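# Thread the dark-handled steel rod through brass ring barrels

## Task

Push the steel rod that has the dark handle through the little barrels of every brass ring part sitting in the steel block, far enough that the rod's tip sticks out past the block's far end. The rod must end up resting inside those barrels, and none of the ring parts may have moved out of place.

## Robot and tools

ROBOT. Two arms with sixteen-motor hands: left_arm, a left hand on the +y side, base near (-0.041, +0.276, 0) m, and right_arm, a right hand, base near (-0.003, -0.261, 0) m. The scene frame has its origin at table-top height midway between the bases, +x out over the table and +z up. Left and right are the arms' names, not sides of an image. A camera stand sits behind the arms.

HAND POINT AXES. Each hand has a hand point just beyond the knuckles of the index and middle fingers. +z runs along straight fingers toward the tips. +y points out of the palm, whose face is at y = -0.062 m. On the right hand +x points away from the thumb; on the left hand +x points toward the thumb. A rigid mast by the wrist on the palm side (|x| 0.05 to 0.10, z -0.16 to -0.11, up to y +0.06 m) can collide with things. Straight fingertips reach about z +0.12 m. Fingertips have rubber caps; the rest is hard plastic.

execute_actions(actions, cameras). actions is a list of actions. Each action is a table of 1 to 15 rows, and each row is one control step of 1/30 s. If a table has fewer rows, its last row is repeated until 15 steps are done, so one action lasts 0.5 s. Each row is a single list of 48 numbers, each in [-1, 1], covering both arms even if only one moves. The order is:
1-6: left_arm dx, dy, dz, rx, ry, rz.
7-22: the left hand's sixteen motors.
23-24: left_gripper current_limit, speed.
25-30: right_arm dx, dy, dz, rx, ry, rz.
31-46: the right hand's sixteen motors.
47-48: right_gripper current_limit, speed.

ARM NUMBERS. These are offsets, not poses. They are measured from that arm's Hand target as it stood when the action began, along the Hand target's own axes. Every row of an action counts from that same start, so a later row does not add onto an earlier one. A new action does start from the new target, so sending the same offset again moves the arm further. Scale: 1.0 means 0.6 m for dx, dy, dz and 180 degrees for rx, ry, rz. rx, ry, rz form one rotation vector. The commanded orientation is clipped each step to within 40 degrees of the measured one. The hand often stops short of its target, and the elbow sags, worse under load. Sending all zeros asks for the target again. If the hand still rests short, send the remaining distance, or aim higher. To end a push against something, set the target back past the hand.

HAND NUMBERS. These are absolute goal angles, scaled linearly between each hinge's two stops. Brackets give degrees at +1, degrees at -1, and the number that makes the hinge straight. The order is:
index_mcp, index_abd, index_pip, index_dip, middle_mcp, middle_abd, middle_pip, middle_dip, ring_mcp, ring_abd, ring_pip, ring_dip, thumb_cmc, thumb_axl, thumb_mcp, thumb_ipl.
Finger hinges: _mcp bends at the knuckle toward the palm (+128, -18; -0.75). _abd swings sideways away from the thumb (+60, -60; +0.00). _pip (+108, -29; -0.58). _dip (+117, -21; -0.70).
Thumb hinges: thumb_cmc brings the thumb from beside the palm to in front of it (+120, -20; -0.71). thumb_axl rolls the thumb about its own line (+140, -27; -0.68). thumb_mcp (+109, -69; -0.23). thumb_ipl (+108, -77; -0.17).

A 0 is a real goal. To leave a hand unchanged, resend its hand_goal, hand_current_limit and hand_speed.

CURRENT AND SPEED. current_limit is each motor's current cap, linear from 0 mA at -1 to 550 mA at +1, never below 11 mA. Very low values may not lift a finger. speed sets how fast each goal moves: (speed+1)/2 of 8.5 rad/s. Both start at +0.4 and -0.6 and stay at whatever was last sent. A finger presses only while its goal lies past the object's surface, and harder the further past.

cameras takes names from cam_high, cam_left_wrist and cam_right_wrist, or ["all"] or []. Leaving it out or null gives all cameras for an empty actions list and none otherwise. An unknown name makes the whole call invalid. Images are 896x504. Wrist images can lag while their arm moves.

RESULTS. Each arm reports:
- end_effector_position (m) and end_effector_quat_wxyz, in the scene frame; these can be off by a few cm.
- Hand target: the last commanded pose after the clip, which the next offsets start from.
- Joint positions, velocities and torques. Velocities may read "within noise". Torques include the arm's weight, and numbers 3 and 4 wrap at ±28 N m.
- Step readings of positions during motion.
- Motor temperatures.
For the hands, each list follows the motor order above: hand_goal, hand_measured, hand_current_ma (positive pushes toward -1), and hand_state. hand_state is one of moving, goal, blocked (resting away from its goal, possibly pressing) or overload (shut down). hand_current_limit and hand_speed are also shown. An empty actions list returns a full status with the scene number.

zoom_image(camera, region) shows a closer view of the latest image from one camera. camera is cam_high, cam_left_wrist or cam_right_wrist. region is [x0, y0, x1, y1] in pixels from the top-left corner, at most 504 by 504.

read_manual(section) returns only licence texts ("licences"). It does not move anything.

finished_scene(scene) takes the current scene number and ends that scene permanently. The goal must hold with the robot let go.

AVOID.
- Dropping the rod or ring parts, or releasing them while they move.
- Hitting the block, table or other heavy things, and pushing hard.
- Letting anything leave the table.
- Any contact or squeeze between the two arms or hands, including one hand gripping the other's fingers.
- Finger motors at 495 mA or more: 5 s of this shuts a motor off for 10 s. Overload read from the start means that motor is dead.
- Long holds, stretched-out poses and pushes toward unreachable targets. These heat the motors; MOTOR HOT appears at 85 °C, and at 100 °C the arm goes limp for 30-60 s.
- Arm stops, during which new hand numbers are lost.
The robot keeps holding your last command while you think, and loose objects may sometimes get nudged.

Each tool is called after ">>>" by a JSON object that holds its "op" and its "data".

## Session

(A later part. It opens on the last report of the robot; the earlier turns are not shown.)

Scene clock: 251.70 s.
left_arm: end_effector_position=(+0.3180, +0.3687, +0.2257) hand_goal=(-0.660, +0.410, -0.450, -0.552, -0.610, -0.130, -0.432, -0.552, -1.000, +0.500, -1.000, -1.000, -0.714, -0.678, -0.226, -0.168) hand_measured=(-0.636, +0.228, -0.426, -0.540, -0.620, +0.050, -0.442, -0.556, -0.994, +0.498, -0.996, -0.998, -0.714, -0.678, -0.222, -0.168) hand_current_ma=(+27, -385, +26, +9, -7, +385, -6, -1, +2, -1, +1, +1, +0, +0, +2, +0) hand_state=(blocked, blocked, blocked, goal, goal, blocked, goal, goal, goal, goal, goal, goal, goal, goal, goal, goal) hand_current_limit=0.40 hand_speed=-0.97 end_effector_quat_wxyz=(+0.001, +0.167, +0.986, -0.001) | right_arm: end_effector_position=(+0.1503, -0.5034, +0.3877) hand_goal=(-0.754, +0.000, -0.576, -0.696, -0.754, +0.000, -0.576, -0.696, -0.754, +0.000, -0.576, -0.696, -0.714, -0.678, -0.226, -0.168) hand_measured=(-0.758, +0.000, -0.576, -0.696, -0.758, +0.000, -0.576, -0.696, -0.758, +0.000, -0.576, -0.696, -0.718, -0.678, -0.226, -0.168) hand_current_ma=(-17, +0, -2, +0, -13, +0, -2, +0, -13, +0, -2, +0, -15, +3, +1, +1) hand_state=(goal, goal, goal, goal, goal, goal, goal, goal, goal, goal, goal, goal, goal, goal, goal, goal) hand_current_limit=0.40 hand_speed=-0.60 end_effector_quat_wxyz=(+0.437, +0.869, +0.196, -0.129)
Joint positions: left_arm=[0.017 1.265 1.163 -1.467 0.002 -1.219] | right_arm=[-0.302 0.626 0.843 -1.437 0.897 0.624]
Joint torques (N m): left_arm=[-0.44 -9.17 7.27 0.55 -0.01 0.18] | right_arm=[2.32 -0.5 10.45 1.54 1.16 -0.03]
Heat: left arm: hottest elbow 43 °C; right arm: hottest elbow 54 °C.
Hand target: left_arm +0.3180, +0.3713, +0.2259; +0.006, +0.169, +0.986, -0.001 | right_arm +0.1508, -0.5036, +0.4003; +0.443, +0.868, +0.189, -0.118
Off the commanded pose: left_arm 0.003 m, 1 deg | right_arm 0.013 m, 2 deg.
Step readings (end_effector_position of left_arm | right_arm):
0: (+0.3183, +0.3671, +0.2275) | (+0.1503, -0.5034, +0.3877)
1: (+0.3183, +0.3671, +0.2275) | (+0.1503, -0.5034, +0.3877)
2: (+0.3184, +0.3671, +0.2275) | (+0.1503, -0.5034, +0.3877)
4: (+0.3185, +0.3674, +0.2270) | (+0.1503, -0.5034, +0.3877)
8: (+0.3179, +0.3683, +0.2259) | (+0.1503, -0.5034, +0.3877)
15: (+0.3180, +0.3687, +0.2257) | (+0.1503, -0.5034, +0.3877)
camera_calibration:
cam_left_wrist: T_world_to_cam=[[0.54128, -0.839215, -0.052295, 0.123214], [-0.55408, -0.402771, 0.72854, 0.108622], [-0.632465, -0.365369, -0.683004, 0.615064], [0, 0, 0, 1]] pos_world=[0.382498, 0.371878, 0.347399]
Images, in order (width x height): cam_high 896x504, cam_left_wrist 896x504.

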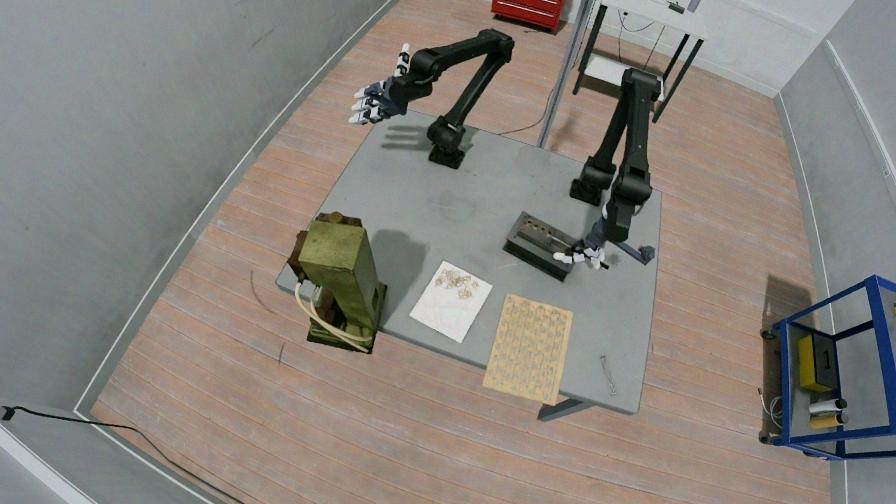

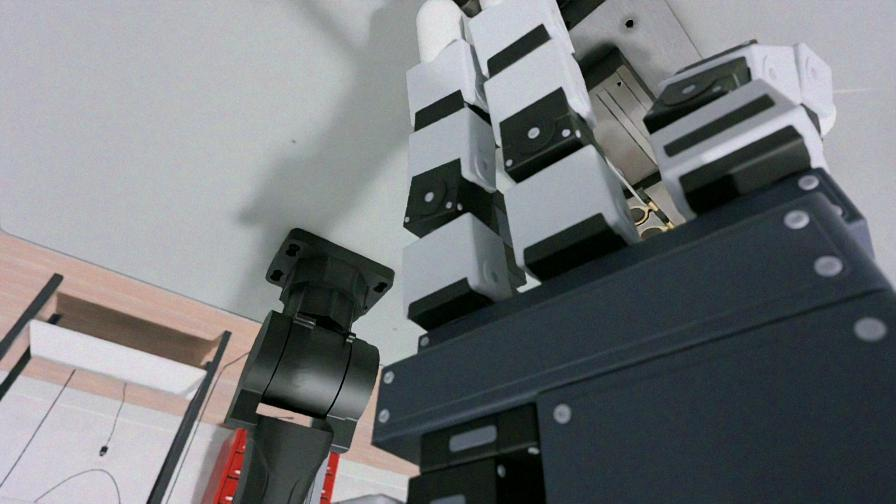

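>>> {"op": "execute_actions", "data": {"actions": [[[-0.0035,0.01,0,0,0,0,-0.66,0.41,-0.45,-0.514,-0.61,-0.13,-0.431,-0.525,-1,0.5,-1,-1,-0.714,-0.678,-0.226,-0.168,0.4,-0.97,0,0,0,0,0,0,-0.754,0,-0.576,-0.696,-0.754,0,-0.576,-0.696,-0.754,0,-0.576,-0.696,-0.714,-0.678,-0.226,-0.168,0.4,-0.6]]], "cameras": ["cam_left_wrist", "cam_high"]}}

>>> {"op": "zoom_image", "data": {"camera": "cam_left_wrist", "region": [620, 170, 690, 230]}}

>>> {"op": "zoom_image", "data": {"camera": "cam_high", "region": [530, 220, 572, 250]}}

Scene clock: 253.40 s.
left_arm: end_effector_position=(+0.3179, +0.3739, +0.2257) hand_goal=(-0.660, +0.410, -0.450, -0.514, -0.610, -0.130, -0.432, -0.526, -1.000, +0.500, -1.000, -1.000, -0.714, -0.678, -0.226, -0.168) hand_measured=(-0.638, +0.228, -0.428, -0.510, -0.620, +0.050, -0.442, -0.540, -0.994, +0.498, -0.996, -0.998, -0.714, -0.678, -0.222, -0.168) hand_current_ma=(+23, -385, +23, +1, -7, +385, -6, -10, +2, -1, +1, +1, +0, +0, +2, +0) hand_state=(blocked, blocked, blocked, goal, goal, blocked, goal, goal, goal, goal, goal, goal, goal, goal, goal, goal) hand_current_limit=0.40 hand_speed=-0.97 end_effector_quat_wxyz=(+0.001, +0.167, +0.986, -0.001) | right_arm: end_effector_position=(+0.1503, -0.5034, +0.3877) hand_goal=(-0.754, +0.000, -0.576, -0.696, -0.754, +0.000, -0.576, -0.696, -0.754, +0.000, -0.576, -0.696, -0.714, -0.678, -0.226, -0.168) hand_measured=(-0.758, +0.000, -0.576, -0.696, -0.758, +0.000, -0.576, -0.696, -0.758, +0.000, -0.576, -0.696, -0.718, -0.678, -0.226, -0.168) hand_current_ma=(-17, +0, -2, +0, -13, +0, -2, +0, -13, +0, -2, +0, -15, +3, +1, +1) hand_state=(goal, goal, goal, goal, goal, goal, goal, goal, goal, goal, goal, goal, goal, goal, goal, goal) hand_current_limit=0.40 hand_speed=-0.60 end_effector_quat_wxyz=(+0.437, +0.869, +0.196, -0.129)
Joint positions: left_arm=[0.032 1.265 1.163 -1.467 0.002 -1.206] | right_arm=[-0.302 0.626 0.843 -1.437 0.897 0.624]
Joint torques (N m): left_arm=[-0.73 -8.18 7.94 0.55 -0.08 0.14] | right_arm=[2.02 -0.26 10.33 1.47 1.11 -0.08]
Heat: left arm: hottest elbow 43 °C; right arm: hottest elbow 54 °C.
Hand target: left_arm +0.3221, +0.3762, +0.2259; +0.006, +0.169, +0.986, -0.001 | right_arm +0.1508, -0.5036, +0.4003; +0.443, +0.868, +0.189, -0.118
Off the commanded pose: left_arm 0.005 m, 1 deg | right_arm 0.013 m, 2 deg.
Step readings (end_effector_position of left_arm | right_arm):
0: (+0.3181, +0.3687, +0.2257) | (+0.1503, -0.5034, +0.3877)
1: (+0.3182, +0.3687, +0.2257) | (+0.1503, -0.5034, +0.3877)
2: (+0.3182, +0.3689, +0.2257) | (+0.1503, -0.5034, +0.3877)
4: (+0.3181, +0.3700, +0.2257) | (+0.1503, -0.5034, +0.3877)
8: (+0.3177, +0.3731, +0.2257) | (+0.1503, -0.5034, +0.3877)
15: (+0.3178, +0.3739, +0.2257) | (+0.1503, -0.5034, +0.3877)
camera_calibration:
cam_left_wrist: T_world_to_cam=[[0.542567, -0.838414, -0.0518037, 0.126807], [-0.55373, -0.403349, 0.728487, 0.110749], [-0.631668, -0.366567, -0.683099, 0.617055], [0, 0, 0, 1]] pos_world=[0.382298, 0.37718, 0.347399]
Images, in order (width x height): cam_high 896x504, cam_left_wrist 896x504.

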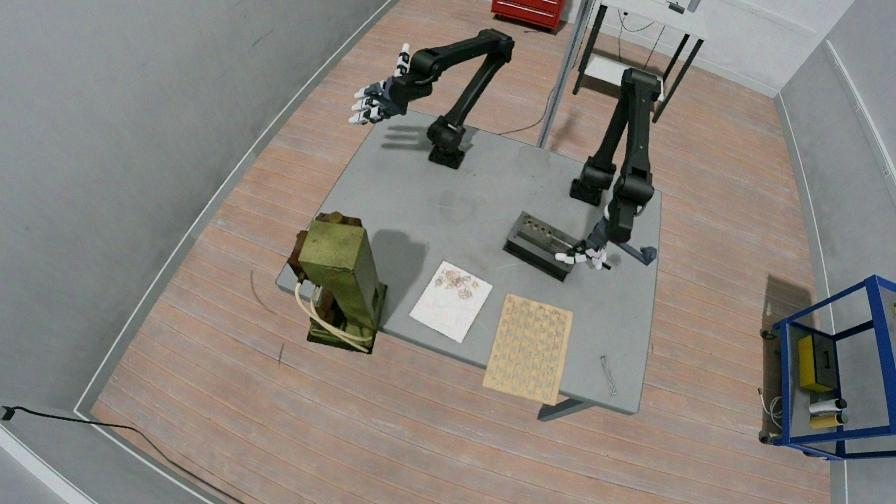

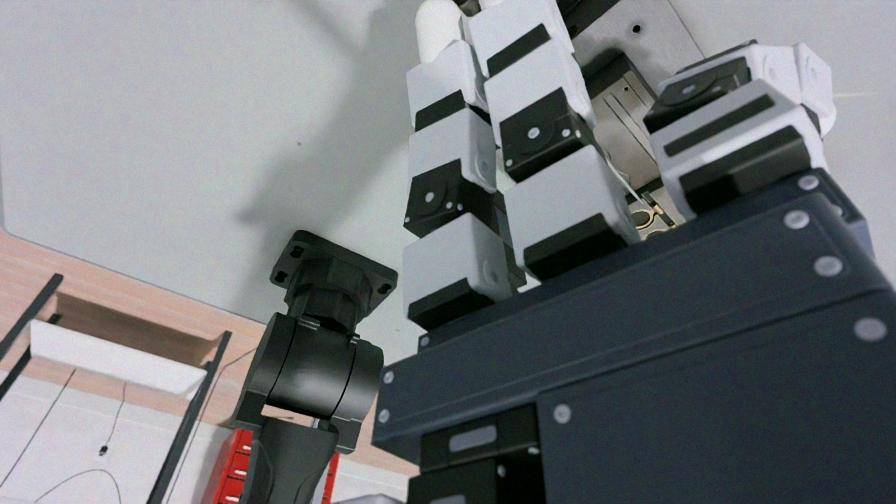

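Scaled by 7.200 from the camera's 896x504 image, which has a finer 1280x720 frame.

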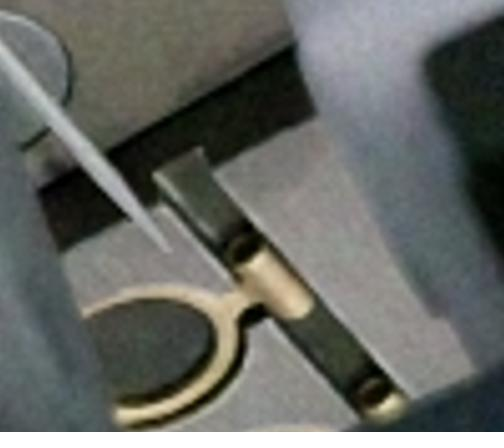

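Scaled by 12.000 from the camera's 896x504 image, which has a finer 1280x720 frame.

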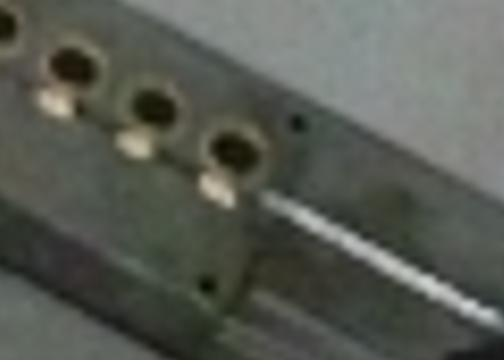

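>>> {"op": "execute_actions", "data": {"actions": [[[0,0,0,0,0,-0.0105,-0.66,0.41,-0.45,-0.514,-0.61,-0.13,-0.431,-0.525,-1,0.5,-1,-1,-0.714,-0.678,-0.226,-0.168,0.4,-0.97,0,0,0,0,0,0,-0.754,0,-0.576,-0.696,-0.754,0,-0.576,-0.696,-0.754,0,-0.576,-0.696,-0.714,-0.678,-0.226,-0.168,0.4,-0.6]]], "cameras": ["cam_left_wrist", "cam_high"]}}

>>> {"op": "zoom_image", "data": {"camera": "cam_left_wrist", "region": [620, 170, 690, 230]}}

>>> {"op": "zoom_image", "data": {"camera": "cam_high", "region": [530, 220, 572, 250]}}

Scene clock: 255.67 s.
left_arm: end_effector_position=(+0.3174, +0.3740, +0.2257) hand_goal=(-0.660, +0.410, -0.450, -0.514, -0.610, -0.130, -0.432, -0.526, -1.000, +0.500, -1.000, -1.000, -0.714, -0.678, -0.226, -0.168) hand_measured=(-0.638, +0.228, -0.428, -0.510, -0.620, +0.050, -0.442, -0.540, -0.994, +0.498, -0.996, -0.998, -0.714, -0.678, -0.222, -0.168) hand_current_ma=(+23, -385, +23, +2, -7, +385, -6, -10, +2, -1, +1, +1, +0, +0, +2, +0) hand_state=(blocked, blocked, blocked, goal, goal, blocked, goal, goal, goal, goal, goal, goal, goal, goal, goal, goal) hand_current_limit=0.40 hand_speed=-0.97 end_effector_quat_wxyz=(+0.002, +0.161, +0.987, -0.001) | right_arm: end_effector_position=(+0.1503, -0.5034, +0.3877) hand_goal=(-0.754, +0.000, -0.576, -0.696, -0.754, +0.000, -0.576, -0.696, -0.754, +0.000, -0.576, -0.696, -0.714, -0.678, -0.226, -0.168) hand_measured=(-0.758, +0.000, -0.576, -0.696, -0.758, +0.000, -0.576, -0.696, -0.758, +0.000, -0.576, -0.696, -0.718, -0.678, -0.226, -0.168) hand_current_ma=(-17, +0, -2, +0, -13, +0, -2, +0, -13, +0, -2, +0, -15, +3, +1, +1) hand_state=(goal, goal, goal, goal, goal, goal, goal, goal, goal, goal, goal, goal, goal, goal, goal, goal) hand_current_limit=0.40 hand_speed=-0.60 end_effector_quat_wxyz=(+0.437, +0.869, +0.196, -0.129)
Joint positions: left_arm=[0.032 1.265 1.163 -1.465 0.002 -1.217] | right_arm=[-0.302 0.626 0.843 -1.437 0.897 0.624]
Joint torques (N m): left_arm=[-0.5 -7.71 8.35 0.5 -0.01 -0.02] | right_arm=[2.67 0.03 10.24 1.22 1.12 -0.1]
Heat: left arm: hottest elbow 43 °C; right arm: hottest elbow 54 °C.
Hand target: left_arm +0.3220, +0.3762, +0.2259; +0.006, +0.152, +0.988, -0.001 | right_arm +0.1508, -0.5036, +0.4003; +0.443, +0.868, +0.189, -0.118
Off the commanded pose: left_arm 0.005 m, 1 deg | right_arm 0.013 m, 2 deg.
Step readings (end_effector_position of left_arm | right_arm):
0: (+0.3179, +0.3739, +0.2257) | (+0.1503, -0.5034, +0.3877)
1: (+0.3179, +0.3739, +0.2257) | (+0.1503, -0.5034, +0.3877)
2: (+0.3180, +0.3739, +0.2257) | (+0.1503, -0.5034, +0.3877)
4: (+0.3181, +0.3739, +0.2257) | (+0.1503, -0.5034, +0.3877)
8: (+0.3179, +0.3740, +0.2257) | (+0.1503, -0.5034, +0.3877)
15: (+0.3175, +0.3740, +0.2257) | (+0.1503, -0.5034, +0.3877)
camera_calibration:
cam_left_wrist: T_world_to_cam=[[0.552254, -0.832127, -0.0508005, 0.121584], [-0.550422, -0.409706, 0.727446, 0.112099], [-0.62614, -0.373773, -0.684282, 0.617975], [0, 0, 0, 1]] pos_world=[0.381496, 0.378083, 0.3475]
Images, in order (width x height): cam_high 896x504, cam_left_wrist 896x504.

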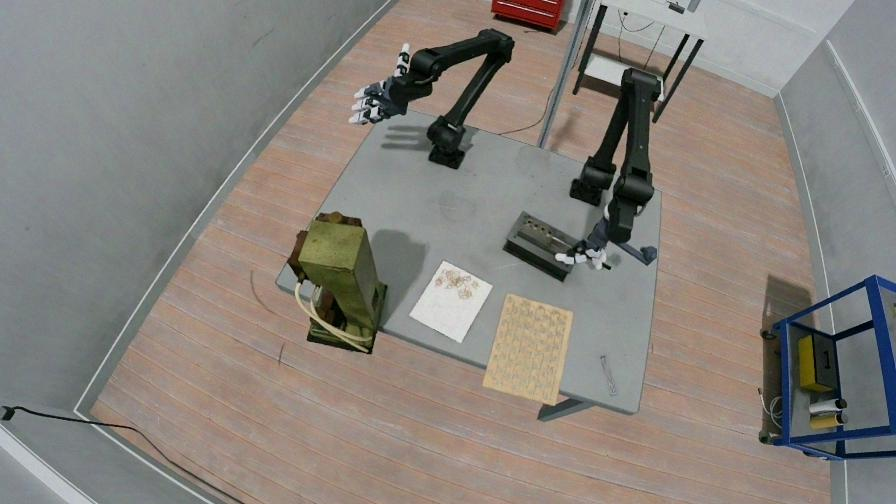

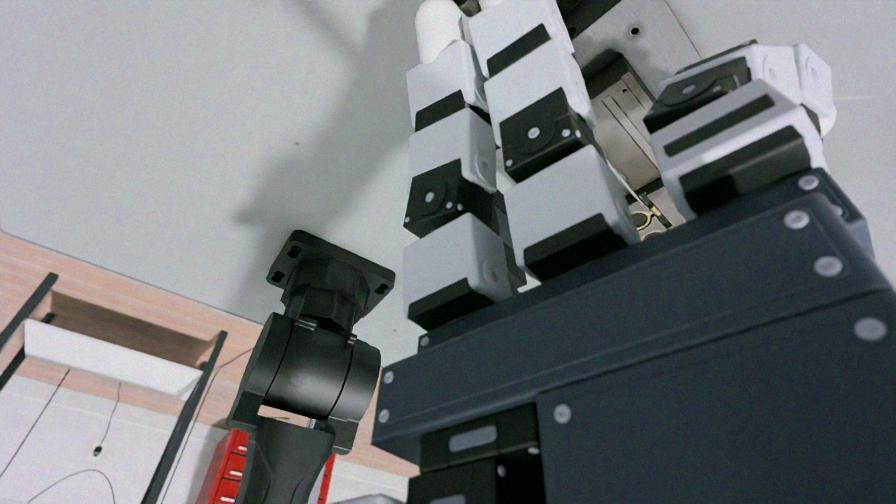

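Scaled by 7.200 from the camera's 896x504 image, which has a finer 1280x720 frame.

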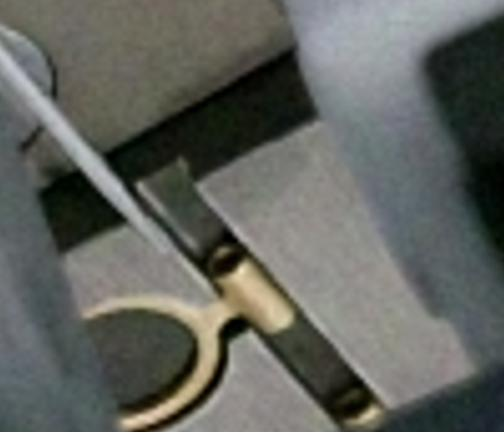

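Scaled by 12.000 from the camera's 896x504 image, which has a finer 1280x720 frame.

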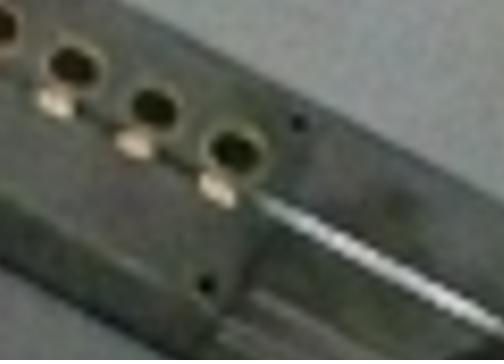

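>>> {"op": "execute_actions", "data": {"actions": [[[-0.0103,0.0033,0,0,0,0,-0.66,0.41,-0.45,-0.514,-0.61,-0.13,-0.431,-0.525,-1,0.5,-1,-1,-0.714,-0.678,-0.226,-0.168,0.4,-0.97,0,0,0,0,0,0,-0.754,0,-0.576,-0.696,-0.754,0,-0.576,-0.696,-0.754,0,-0.576,-0.696,-0.714,-0.678,-0.226,-0.168,0.4,-0.6]]], "cameras": ["cam_left_wrist", "cam_high"]}}

>>> {"op": "zoom_image", "data": {"camera": "cam_left_wrist", "region": [620, 170, 690, 230]}}

>>> {"op": "zoom_image", "data": {"camera": "cam_high", "region": [530, 220, 572, 250]}}

Scene clock: 256.97 s.
left_arm: end_effector_position=(+0.3191, +0.3741, +0.2209) hand_goal=(-0.660, +0.410, -0.450, -0.514, -0.610, -0.130, -0.432, -0.526, -1.000, +0.500, -1.000, -1.000, -0.714, -0.678, -0.226, -0.168) hand_measured=(-0.638, +0.228, -0.428, -0.510, -0.620, +0.050, -0.442, -0.540, -0.994, +0.498, -0.996, -0.998, -0.714, -0.678, -0.222, -0.168) hand_current_ma=(+23, -385, +23, +2, -7, +385, -6, -10, +2, -1, +1, +1, +0, +0, +2, +0) hand_state=(blocked, blocked, blocked, goal, goal, blocked, goal, goal, goal, goal, goal, goal, goal, goal, goal, goal) hand_current_limit=0.40 hand_speed=-0.97 end_effector_quat_wxyz=(-0.003, +0.161, +0.987, -0.002) | right_arm: end_effector_position=(+0.1503, -0.5034, +0.3877) hand_goal=(-0.754, +0.000, -0.576, -0.696, -0.754, +0.000, -0.576, -0.696, -0.754, +0.000, -0.576, -0.696, -0.714, -0.678, -0.226, -0.168) hand_measured=(-0.758, +0.000, -0.576, -0.696, -0.758, +0.000, -0.576, -0.696, -0.758, +0.000, -0.576, -0.696, -0.718, -0.678, -0.226, -0.168) hand_current_ma=(-17, +0, -2, +0, -13, +0, -2, +0, -13, +0, -2, +0, -15, +3, +1, +1) hand_state=(goal, goal, goal, goal, goal, goal, goal, goal, goal, goal, goal, goal, goal, goal, goal, goal) hand_current_limit=0.40 hand_speed=-0.60 end_effector_quat_wxyz=(+0.437, +0.869, +0.196, -0.129)
Joint positions: left_arm=[0.032 1.279 1.163 -1.463 0.002 -1.218] | right_arm=[-0.302 0.626 0.843 -1.437 0.897 0.624]
Joint torques (N m): left_arm=[-0.73 -8.06 9.5 0.51 -0.04 0] | right_arm=[2.73 -0.67 10.37 1.65 1.15 -0.01]
Heat: left arm: hottest elbow 43 °C; right arm: hottest elbow 54 °C.
Hand target: left_arm +0.3285, +0.3762, +0.2259; +0.006, +0.152, +0.988, -0.001 | right_arm +0.1508, -0.5036, +0.4003; +0.443, +0.868, +0.189, -0.118
Off the commanded pose: left_arm 0.011 m, 1 deg | right_arm 0.013 m, 2 deg.
Step readings (end_effector_position of left_arm | right_arm):
0: (+0.3173, +0.3740, +0.2257) | (+0.1503, -0.5034, +0.3877)
1: (+0.3173, +0.3740, +0.2257) | (+0.1503, -0.5034, +0.3877)
2: (+0.3173, +0.3740, +0.2257) | (+0.1503, -0.5034, +0.3877)
4: (+0.3175, +0.3740, +0.2252) | (+0.1503, -0.5034, +0.3877)
8: (+0.3186, +0.3741, +0.2226) | (+0.1503, -0.5034, +0.3877)
15: (+0.3191, +0.3741, +0.2209) | (+0.1503, -0.5034, +0.3877)
camera_calibration:
cam_left_wrist: T_world_to_cam=[[0.552518, -0.831551, -0.0569795, 0.121445], [-0.54143, -0.410043, 0.733975, 0.11238], [-0.633701, -0.374684, -0.676783, 0.61683], [0, 0, 0, 1]] pos_world=[0.384631, 0.378184, 0.341896]
Images, in order (width x height): cam_high 896x504, cam_left_wrist 896x504.

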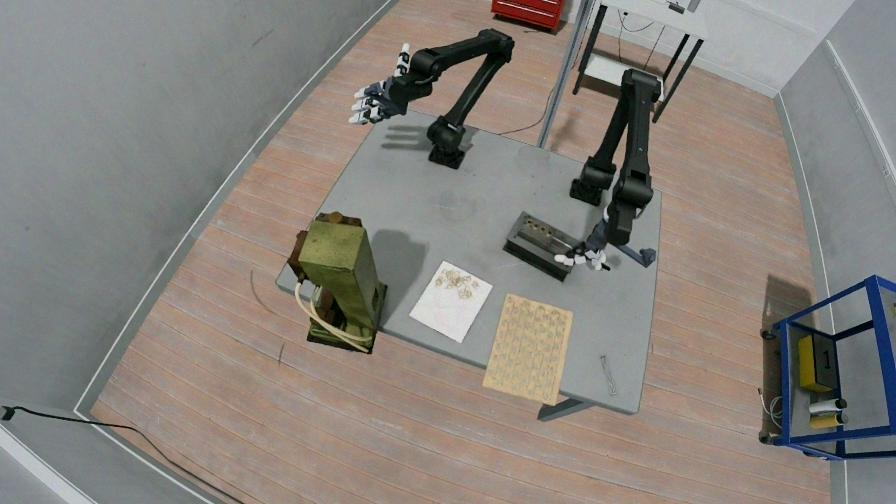

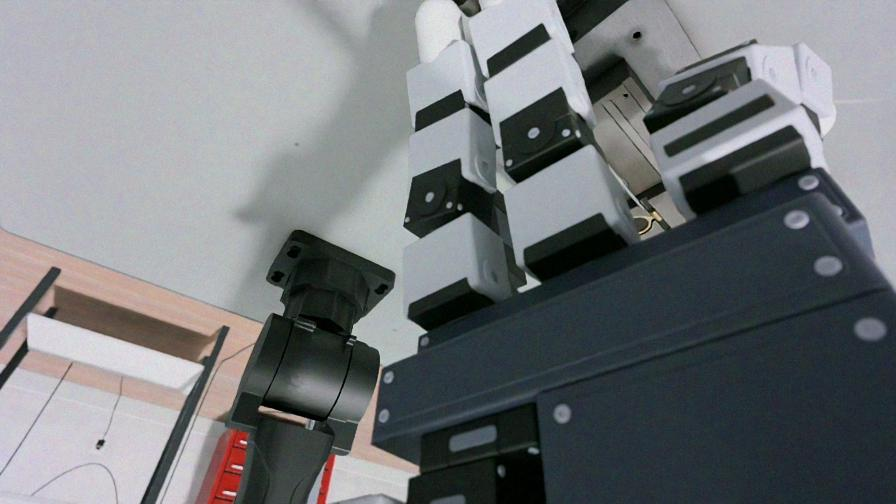

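Scaled by 7.200 from the camera's 896x504 image, which has a finer 1280x720 frame.

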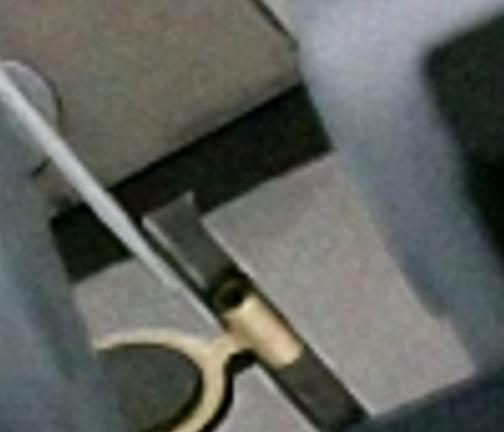

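Scaled by 12.000 from the camera's 896x504 image, which has a finer 1280x720 frame.

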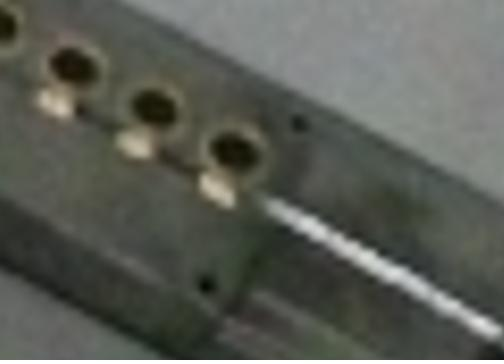

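>>> {"op": "execute_actions", "data": {"actions": [[[-0.006,0.002,-0.025,0,0.003,0,-0.62,0.41,-0.42,-0.535,-0.59,-0.13,-0.431,-0.54,-1,0.5,-1,-1,-0.714,-0.678,-0.226,-0.168,0.4,-0.97,0,0,0,0,0,0,-0.754,0,-0.576,-0.696,-0.754,0,-0.576,-0.696,-0.754,0,-0.576,-0.696,-0.714,-0.678,-0.226,-0.168,0.4,-0.6]]], "cameras": ["cam_left_wrist", "cam_high"]}}

>>> {"op": "zoom_image", "data": {"camera": "cam_left_wrist", "region": [620, 170, 690, 230]}}

>>> {"op": "zoom_image", "data": {"camera": "cam_high", "region": [530, 220, 572, 250]}}

Scene clock: 258.40 s.
left_arm: end_effector_position=(+0.3211, +0.3741, +0.2299) hand_goal=(-0.620, +0.410, -0.420, -0.536, -0.590, -0.130, -0.432, -0.540, -1.000, +0.500, -1.000, -1.000, -0.714, -0.678, -0.226, -0.168) hand_measured=(-0.618, +0.230, -0.414, -0.522, -0.604, +0.050, -0.442, -0.542, -0.994, +0.498, -0.996, -0.998, -0.714, -0.678, -0.222, -0.168) hand_current_ma=(+0, -385, +2, +10, -13, +385, -6, -1, +2, -1, +1, +1, +0, +0, +2, +0) hand_state=(goal, blocked, goal, goal, goal, blocked, goal, goal, goal, goal, goal, goal, goal, goal, goal, goal) hand_current_limit=0.40 hand_speed=-0.97 end_effector_quat_wxyz=(-0.008, +0.160, +0.987, -0.003) | right_arm: end_effector_position=(+0.1503, -0.5034, +0.3877) hand_goal=(-0.754, +0.000, -0.576, -0.696, -0.754, +0.000, -0.576, -0.696, -0.754, +0.000, -0.576, -0.696, -0.714, -0.678, -0.226, -0.168) hand_measured=(-0.758, +0.000, -0.576, -0.696, -0.758, +0.000, -0.576, -0.696, -0.758, +0.000, -0.576, -0.696, -0.718, -0.678, -0.226, -0.168) hand_current_ma=(-17, +0, -2, +0, -13, +0, -2, +0, -13, +0, -2, +0, -15, +3, +1, +1) hand_state=(goal, goal, goal, goal, goal, goal, goal, goal, goal, goal, goal, goal, goal, goal, goal, goal) hand_current_limit=0.40 hand_speed=-0.60 end_effector_quat_wxyz=(+0.437, +0.869, +0.196, -0.129)
Joint positions: left_arm=[0.032 1.287 1.195 -1.494 0.002 -1.22] | right_arm=[-0.302 0.626 0.843 -1.437 0.897 0.624]
Joint torques (N m): left_arm=[-0.85 -7.47 10.65 0.02 -0.18 -0.03] | right_arm=[2.08 -0.32 10.24 1.31 1.11 -0.12]
Heat: left arm: hottest elbow 43 °C; right arm: hottest elbow 54 °C.
Hand target: left_arm +0.3321, +0.3764, +0.2410; +0.001, +0.152, +0.988, +0.000 | right_arm +0.1508, -0.5036, +0.4003; +0.443, +0.868, +0.189, -0.118
Off the commanded pose: left_arm 0.016 m, 1 deg | right_arm 0.013 m, 2 deg.
Step readings (end_effector_position of left_arm | right_arm):
0: (+0.3191, +0.3741, +0.2209) | (+0.1503, -0.5034, +0.3877)
1: (+0.3191, +0.3741, +0.2209) | (+0.1503, -0.5034, +0.3877)
2: (+0.3190, +0.3741, +0.2209) | (+0.1503, -0.5034, +0.3877)
4: (+0.3185, +0.3741, +0.2219) | (+0.1503, -0.5034, +0.3877)
8: (+0.3203, +0.3741, +0.2267) | (+0.1503, -0.5034, +0.3877)
15: (+0.3213, +0.3741, +0.2302) | (+0.1503, -0.5034, +0.3877)
camera_calibration:
cam_left_wrist: T_world_to_cam=[[0.553322, -0.830685, -0.0616222, 0.121412], [-0.534285, -0.410697, 0.738829, 0.103641], [-0.639042, -0.375886, -0.67107, 0.625098], [0, 0, 0, 1]] pos_world=[0.387658, 0.378386, 0.350393]
Images, in order (width x height): cam_high 896x504, cam_left_wrist 896x504.

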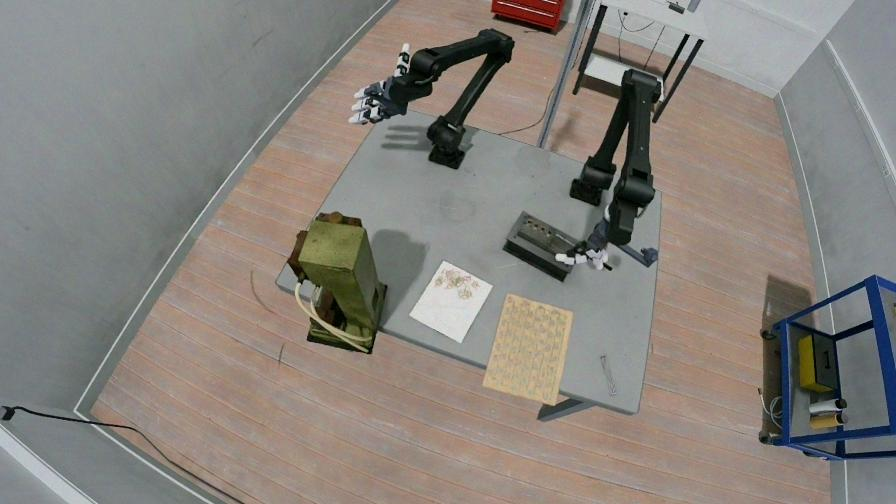

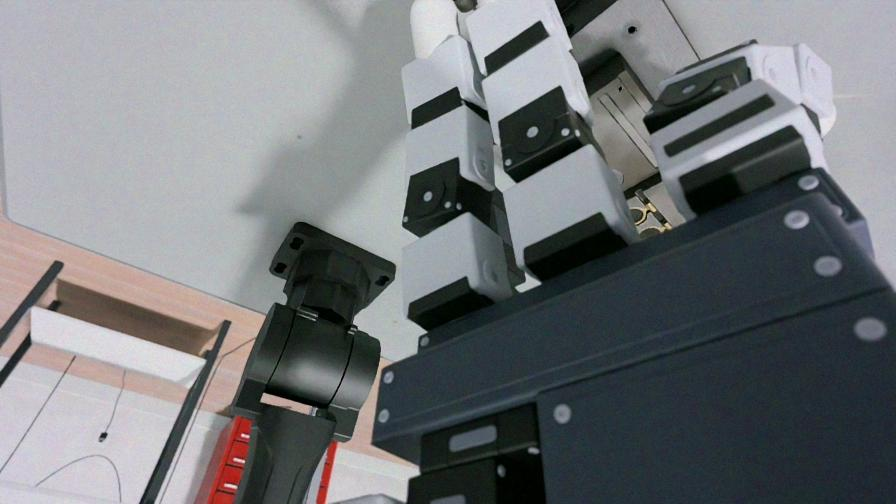

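Scaled by 7.200 from the camera's 896x504 image, which has a finer 1280x720 frame.

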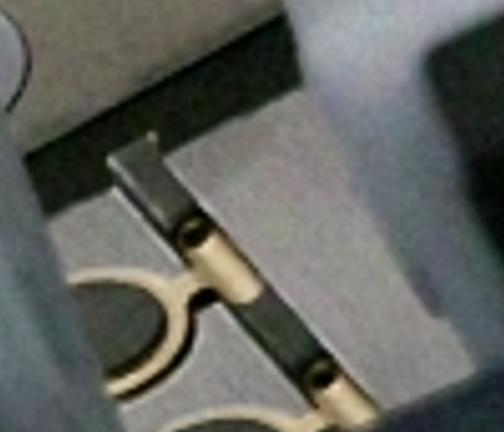

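Scaled by 12.000 from the camera's 896x504 image, which has a finer 1280x720 frame.

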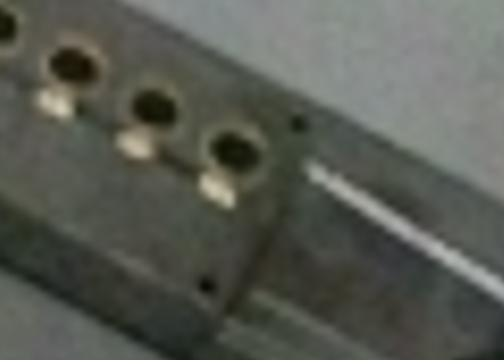

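>>> {"op": "execute_actions", "data": {"actions": [[[-0.003,0.001,-0.004,0,0,0,-0.66,0.41,-0.45,-0.535,-0.58,-0.13,-0.431,-0.54,-1,0.5,-1,-1,-0.714,-0.678,-0.226,-0.168,0.4,-0.97,0,0,0,0,0,0,-0.754,0,-0.576,-0.696,-0.754,0,-0.576,-0.696,-0.754,0,-0.576,-0.696,-0.714,-0.678,-0.226,-0.168,0.4,-0.6]]], "cameras": ["cam_left_wrist", "cam_high"]}}

>>> {"op": "zoom_image", "data": {"camera": "cam_left_wrist", "region": [620, 170, 690, 230]}}

>>> {"op": "zoom_image", "data": {"camera": "cam_high", "region": [530, 215, 600, 265]}}

Scene clock: 260.00 s.
left_arm: end_effector_position=(+0.3228, +0.3742, +0.2320) hand_goal=(-0.660, +0.410, -0.450, -0.536, -0.580, -0.130, -0.432, -0.540, -1.000, +0.500, -1.000, -1.000, -0.714, -0.678, -0.226, -0.168) hand_measured=(-0.626, +0.230, -0.422, -0.522, -0.600, +0.050, -0.442, -0.544, -0.994, +0.498, -0.996, -0.998, -0.714, -0.678, -0.222, -0.168) hand_current_ma=(+46, -385, +31, +10, -22, +385, -6, -1, +2, -1, +1, +1, +0, +0, +2, +0) hand_state=(blocked, blocked, blocked, goal, blocked, blocked, goal, goal, goal, goal, goal, goal, goal, goal, goal, goal) hand_current_limit=0.40 hand_speed=-0.97 end_effector_quat_wxyz=(-0.008, +0.160, +0.987, -0.003) | right_arm: end_effector_position=(+0.1503, -0.5034, +0.3877) hand_goal=(-0.754, +0.000, -0.576, -0.696, -0.754, +0.000, -0.576, -0.696, -0.754, +0.000, -0.576, -0.696, -0.714, -0.678, -0.226, -0.168) hand_measured=(-0.758, +0.000, -0.576, -0.696, -0.758, +0.000, -0.576, -0.696, -0.758, +0.000, -0.576, -0.696, -0.718, -0.678, -0.226, -0.168) hand_current_ma=(-17, +0, -2, +0, -13, +0, -2, +0, -13, +0, -2, +0, -15, +3, +1, +1) hand_state=(goal, goal, goal, goal, goal, goal, goal, goal, goal, goal, goal, goal, goal, goal, goal, goal) hand_current_limit=0.40 hand_speed=-0.60 end_effector_quat_wxyz=(+0.437, +0.869, +0.196, -0.129)
Joint positions: left_arm=[0.032 1.292 1.204 -1.5 0.002 -1.22] | right_arm=[-0.302 0.626 0.843 -1.437 0.897 0.624]
Joint torques (N m): left_arm=[-0.56 -7.77 10.77 -0.12 -0.17 -0.04] | right_arm=[2.61 -0.44 10.22 1.36 1.14 -0.05]
Heat: left arm: hottest elbow 43 °C; right arm: hottest elbow 54 °C.
Hand target: left_arm +0.3341, +0.3764, +0.2434; +0.001, +0.152, +0.988, +0.000 | right_arm +0.1508, -0.5036, +0.4003; +0.443, +0.868, +0.189, -0.118
Off the commanded pose: left_arm 0.016 m, 1 deg | right_arm 0.013 m, 2 deg.
Step readings (end_effector_position of left_arm | right_arm):
0: (+0.3211, +0.3741, +0.2298) | (+0.1503, -0.5034, +0.3877)
1: (+0.3211, +0.3741, +0.2298) | (+0.1503, -0.5034, +0.3877)
2: (+0.3211, +0.3741, +0.2300) | (+0.1503, -0.5034, +0.3877)
4: (+0.3213, +0.3741, +0.2304) | (+0.1503, -0.5034, +0.3877)
8: (+0.3226, +0.3742, +0.2317) | (+0.1503, -0.5034, +0.3877)
15: (+0.3228, +0.3742, +0.2321) | (+0.1503, -0.5034, +0.3877)
camera_calibration:
cam_left_wrist: T_world_to_cam=[[0.553287, -0.830676, -0.0620551, 0.120783], [-0.533707, -0.41071, 0.739238, 0.102804], [-0.639554, -0.375892, -0.670579, 0.627658], [0, 0, 0, 1]] pos_world=[0.38946, 0.378486, 0.352393]
Images, in order (width x height): cam_high 896x504, cam_left_wrist 896x504.

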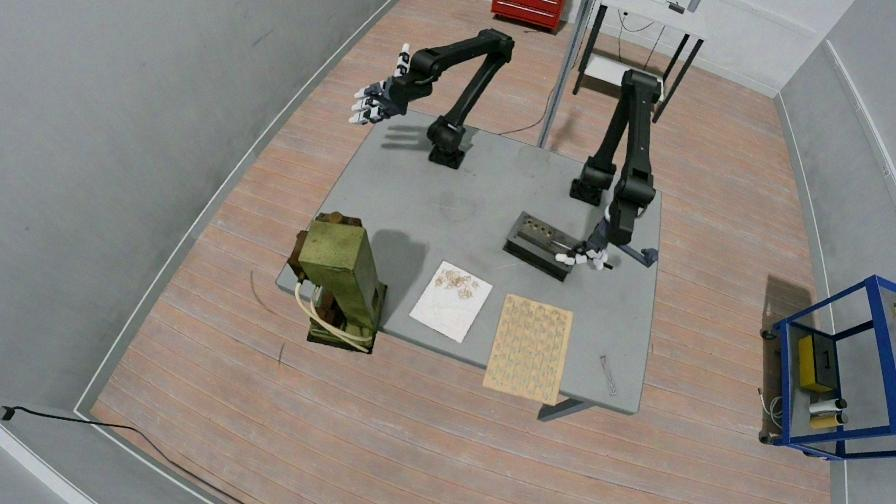

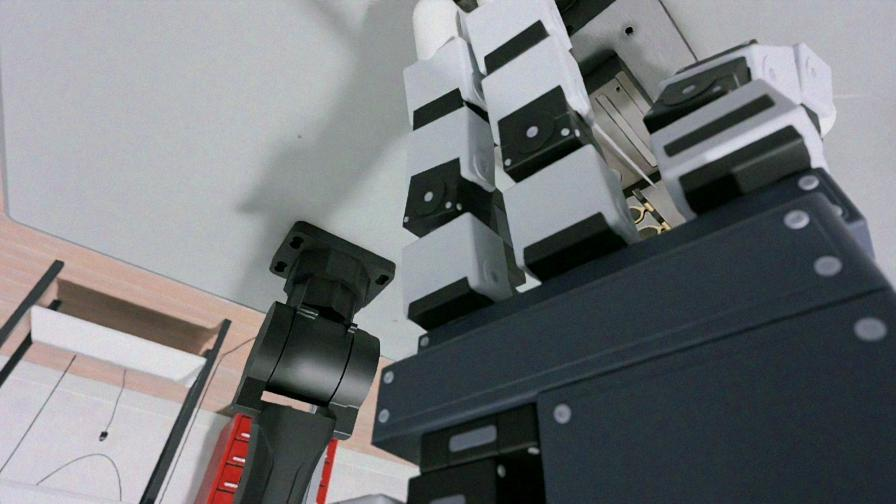

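Scaled by 7.200 from the camera's 896x504 image, which has a finer 1280x720 frame.

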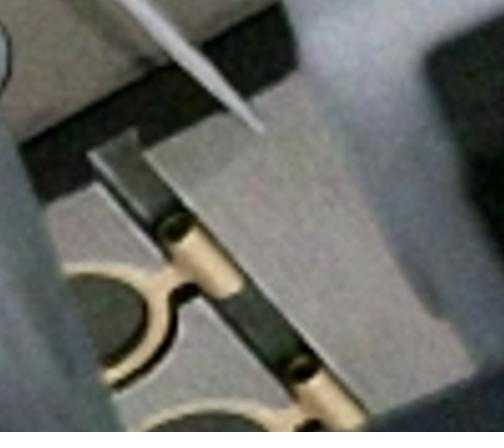

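Scaled by 7.200 from the camera's 896x504 image, which has a finer 1280x720 frame.

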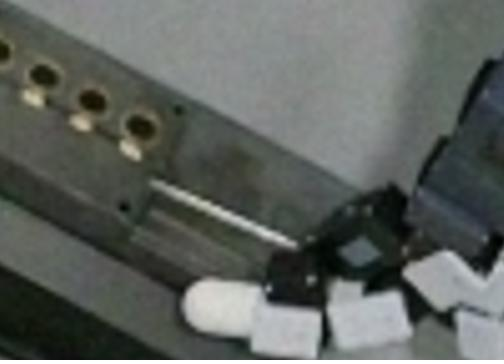

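>>> {"op": "execute_actions", "data": {"actions": [[[0,0,0,0,0,0.029,-0.66,0.41,-0.45,-0.535,-0.58,-0.13,-0.431,-0.54,-1,0.5,-1,-1,-0.714,-0.678,-0.226,-0.168,0.4,-0.97,0,0,0,0,0,0,-0.754,0,-0.576,-0.696,-0.754,0,-0.576,-0.696,-0.754,0,-0.576,-0.696,-0.714,-0.678,-0.226,-0.168,0.4,-0.6]]], "cameras": ["cam_left_wrist", "cam_high"]}}

>>> {"op": "zoom_image", "data": {"camera": "cam_left_wrist", "region": [620, 170, 690, 230]}}

>>> {"op": "zoom_image", "data": {"camera": "cam_high", "region": [530, 215, 600, 265]}}

Scene clock: 261.57 s.
left_arm: end_effector_position=(+0.3284, +0.3738, +0.2320) hand_goal=(-0.660, +0.410, -0.450, -0.536, -0.580, -0.130, -0.432, -0.540, -1.000, +0.500, -1.000, -1.000, -0.714, -0.678, -0.226, -0.168) hand_measured=(-0.626, +0.230, -0.422, -0.522, -0.600, +0.050, -0.442, -0.544, -0.994, +0.498, -0.996, -0.998, -0.714, -0.678, -0.222, -0.168) hand_current_ma=(+46, -385, +31, +10, -22, +385, -6, -1, +2, -1, +1, +1, +0, +0, +2, +0) hand_state=(blocked, blocked, blocked, goal, blocked, blocked, goal, goal, goal, goal, goal, goal, goal, goal, goal, goal) hand_current_limit=0.40 hand_speed=-0.97 end_effector_quat_wxyz=(-0.009, +0.195, +0.981, -0.003) | right_arm: end_effector_position=(+0.1503, -0.5034, +0.3877) hand_goal=(-0.754, +0.000, -0.576, -0.696, -0.754, +0.000, -0.576, -0.696, -0.754, +0.000, -0.576, -0.696, -0.714, -0.678, -0.226, -0.168) hand_measured=(-0.758, +0.000, -0.576, -0.696, -0.758, +0.000, -0.576, -0.696, -0.758, +0.000, -0.576, -0.696, -0.718, -0.678, -0.226, -0.168) hand_current_ma=(-17, +0, -2, +0, -13, +0, -2, +0, -13, +0, -2, +0, -15, +3, +1, +1) hand_state=(goal, goal, goal, goal, goal, goal, goal, goal, goal, goal, goal, goal, goal, goal, goal, goal) hand_current_limit=0.40 hand_speed=-0.60 end_effector_quat_wxyz=(+0.437, +0.869, +0.196, -0.129)
Joint positions: left_arm=[0.032 1.292 1.204 -1.503 0.001 -1.148] | right_arm=[-0.302 0.626 0.843 -1.437 0.897 0.624]
Joint torques (N m): left_arm=[-0.73 -9.11 9.47 0.06 -0.16 0.2] | right_arm=[1.61 -0.15 10.28 1.46 1.09 -0.1]
Heat: left arm: hottest elbow 44 °C; right arm: hottest elbow 54 °C.
Hand target: left_arm +0.3340, +0.3764, +0.2434; +0.001, +0.197, +0.980, +0.000 | right_arm +0.1508, -0.5036, +0.4003; +0.443, +0.868, +0.189, -0.118
Off the commanded pose: left_arm 0.013 m, 1 deg | right_arm 0.013 m, 2 deg.
Step readings (end_effector_position of left_arm | right_arm):
0: (+0.3227, +0.3742, +0.2320) | (+0.1503, -0.5034, +0.3877)
1: (+0.3227, +0.3742, +0.2320) | (+0.1503, -0.5034, +0.3877)
2: (+0.3229, +0.3742, +0.2320) | (+0.1503, -0.5034, +0.3877)
4: (+0.3239, +0.3742, +0.2321) | (+0.1503, -0.5034, +0.3877)
8: (+0.3260, +0.3741, +0.2320) | (+0.1503, -0.5034, +0.3877)
15: (+0.3278, +0.3738, +0.2320) | (+0.1503, -0.5034, +0.3877)
camera_calibration:
cam_left_wrist: T_world_to_cam=[[0.492161, -0.86821, -0.0631501, 0.151638], [-0.559916, -0.371275, 0.740709, 0.0991824], [-0.666537, -0.32919, -0.668852, 0.622083], [0, 0, 0, 1]] pos_world=[0.395544, 0.373261, 0.352192]
Images, in order (width x height): cam_high 896x504, cam_left_wrist 896x504.

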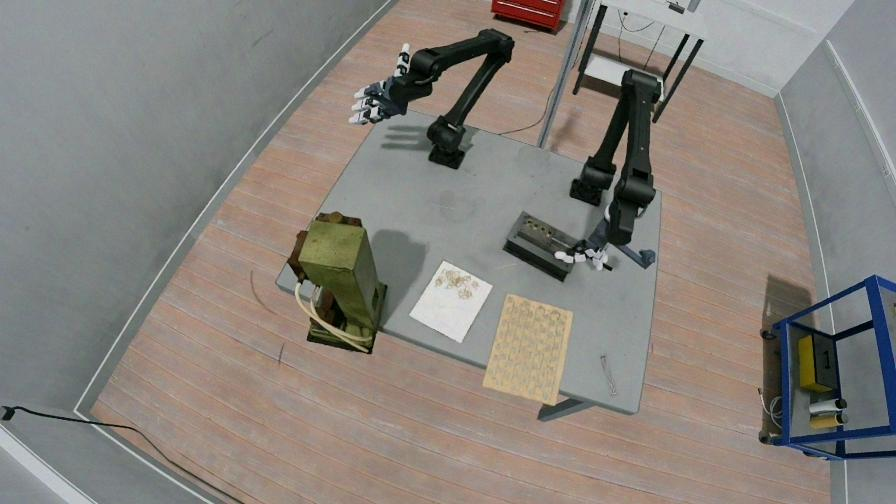

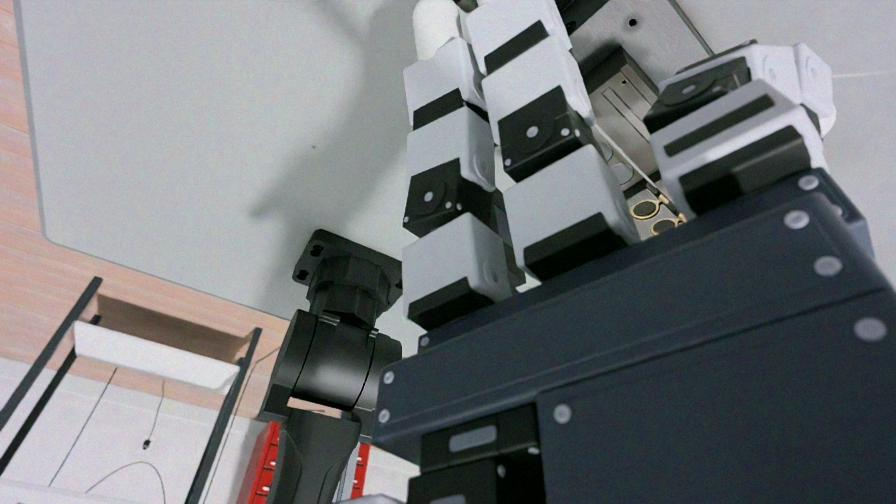

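Scaled by 7.200 from the camera's 896x504 image, which has a finer 1280x720 frame.

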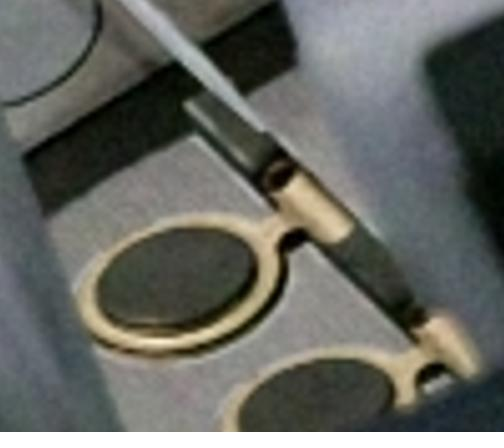

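Scaled by 7.200 from the camera's 896x504 image, which has a finer 1280x720 frame.

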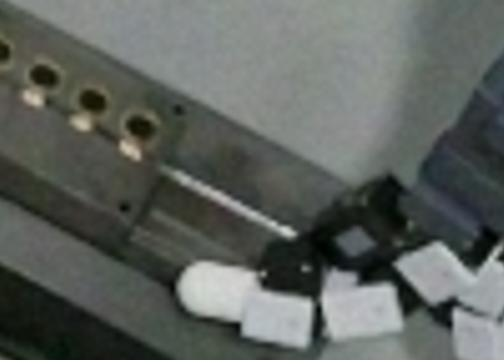

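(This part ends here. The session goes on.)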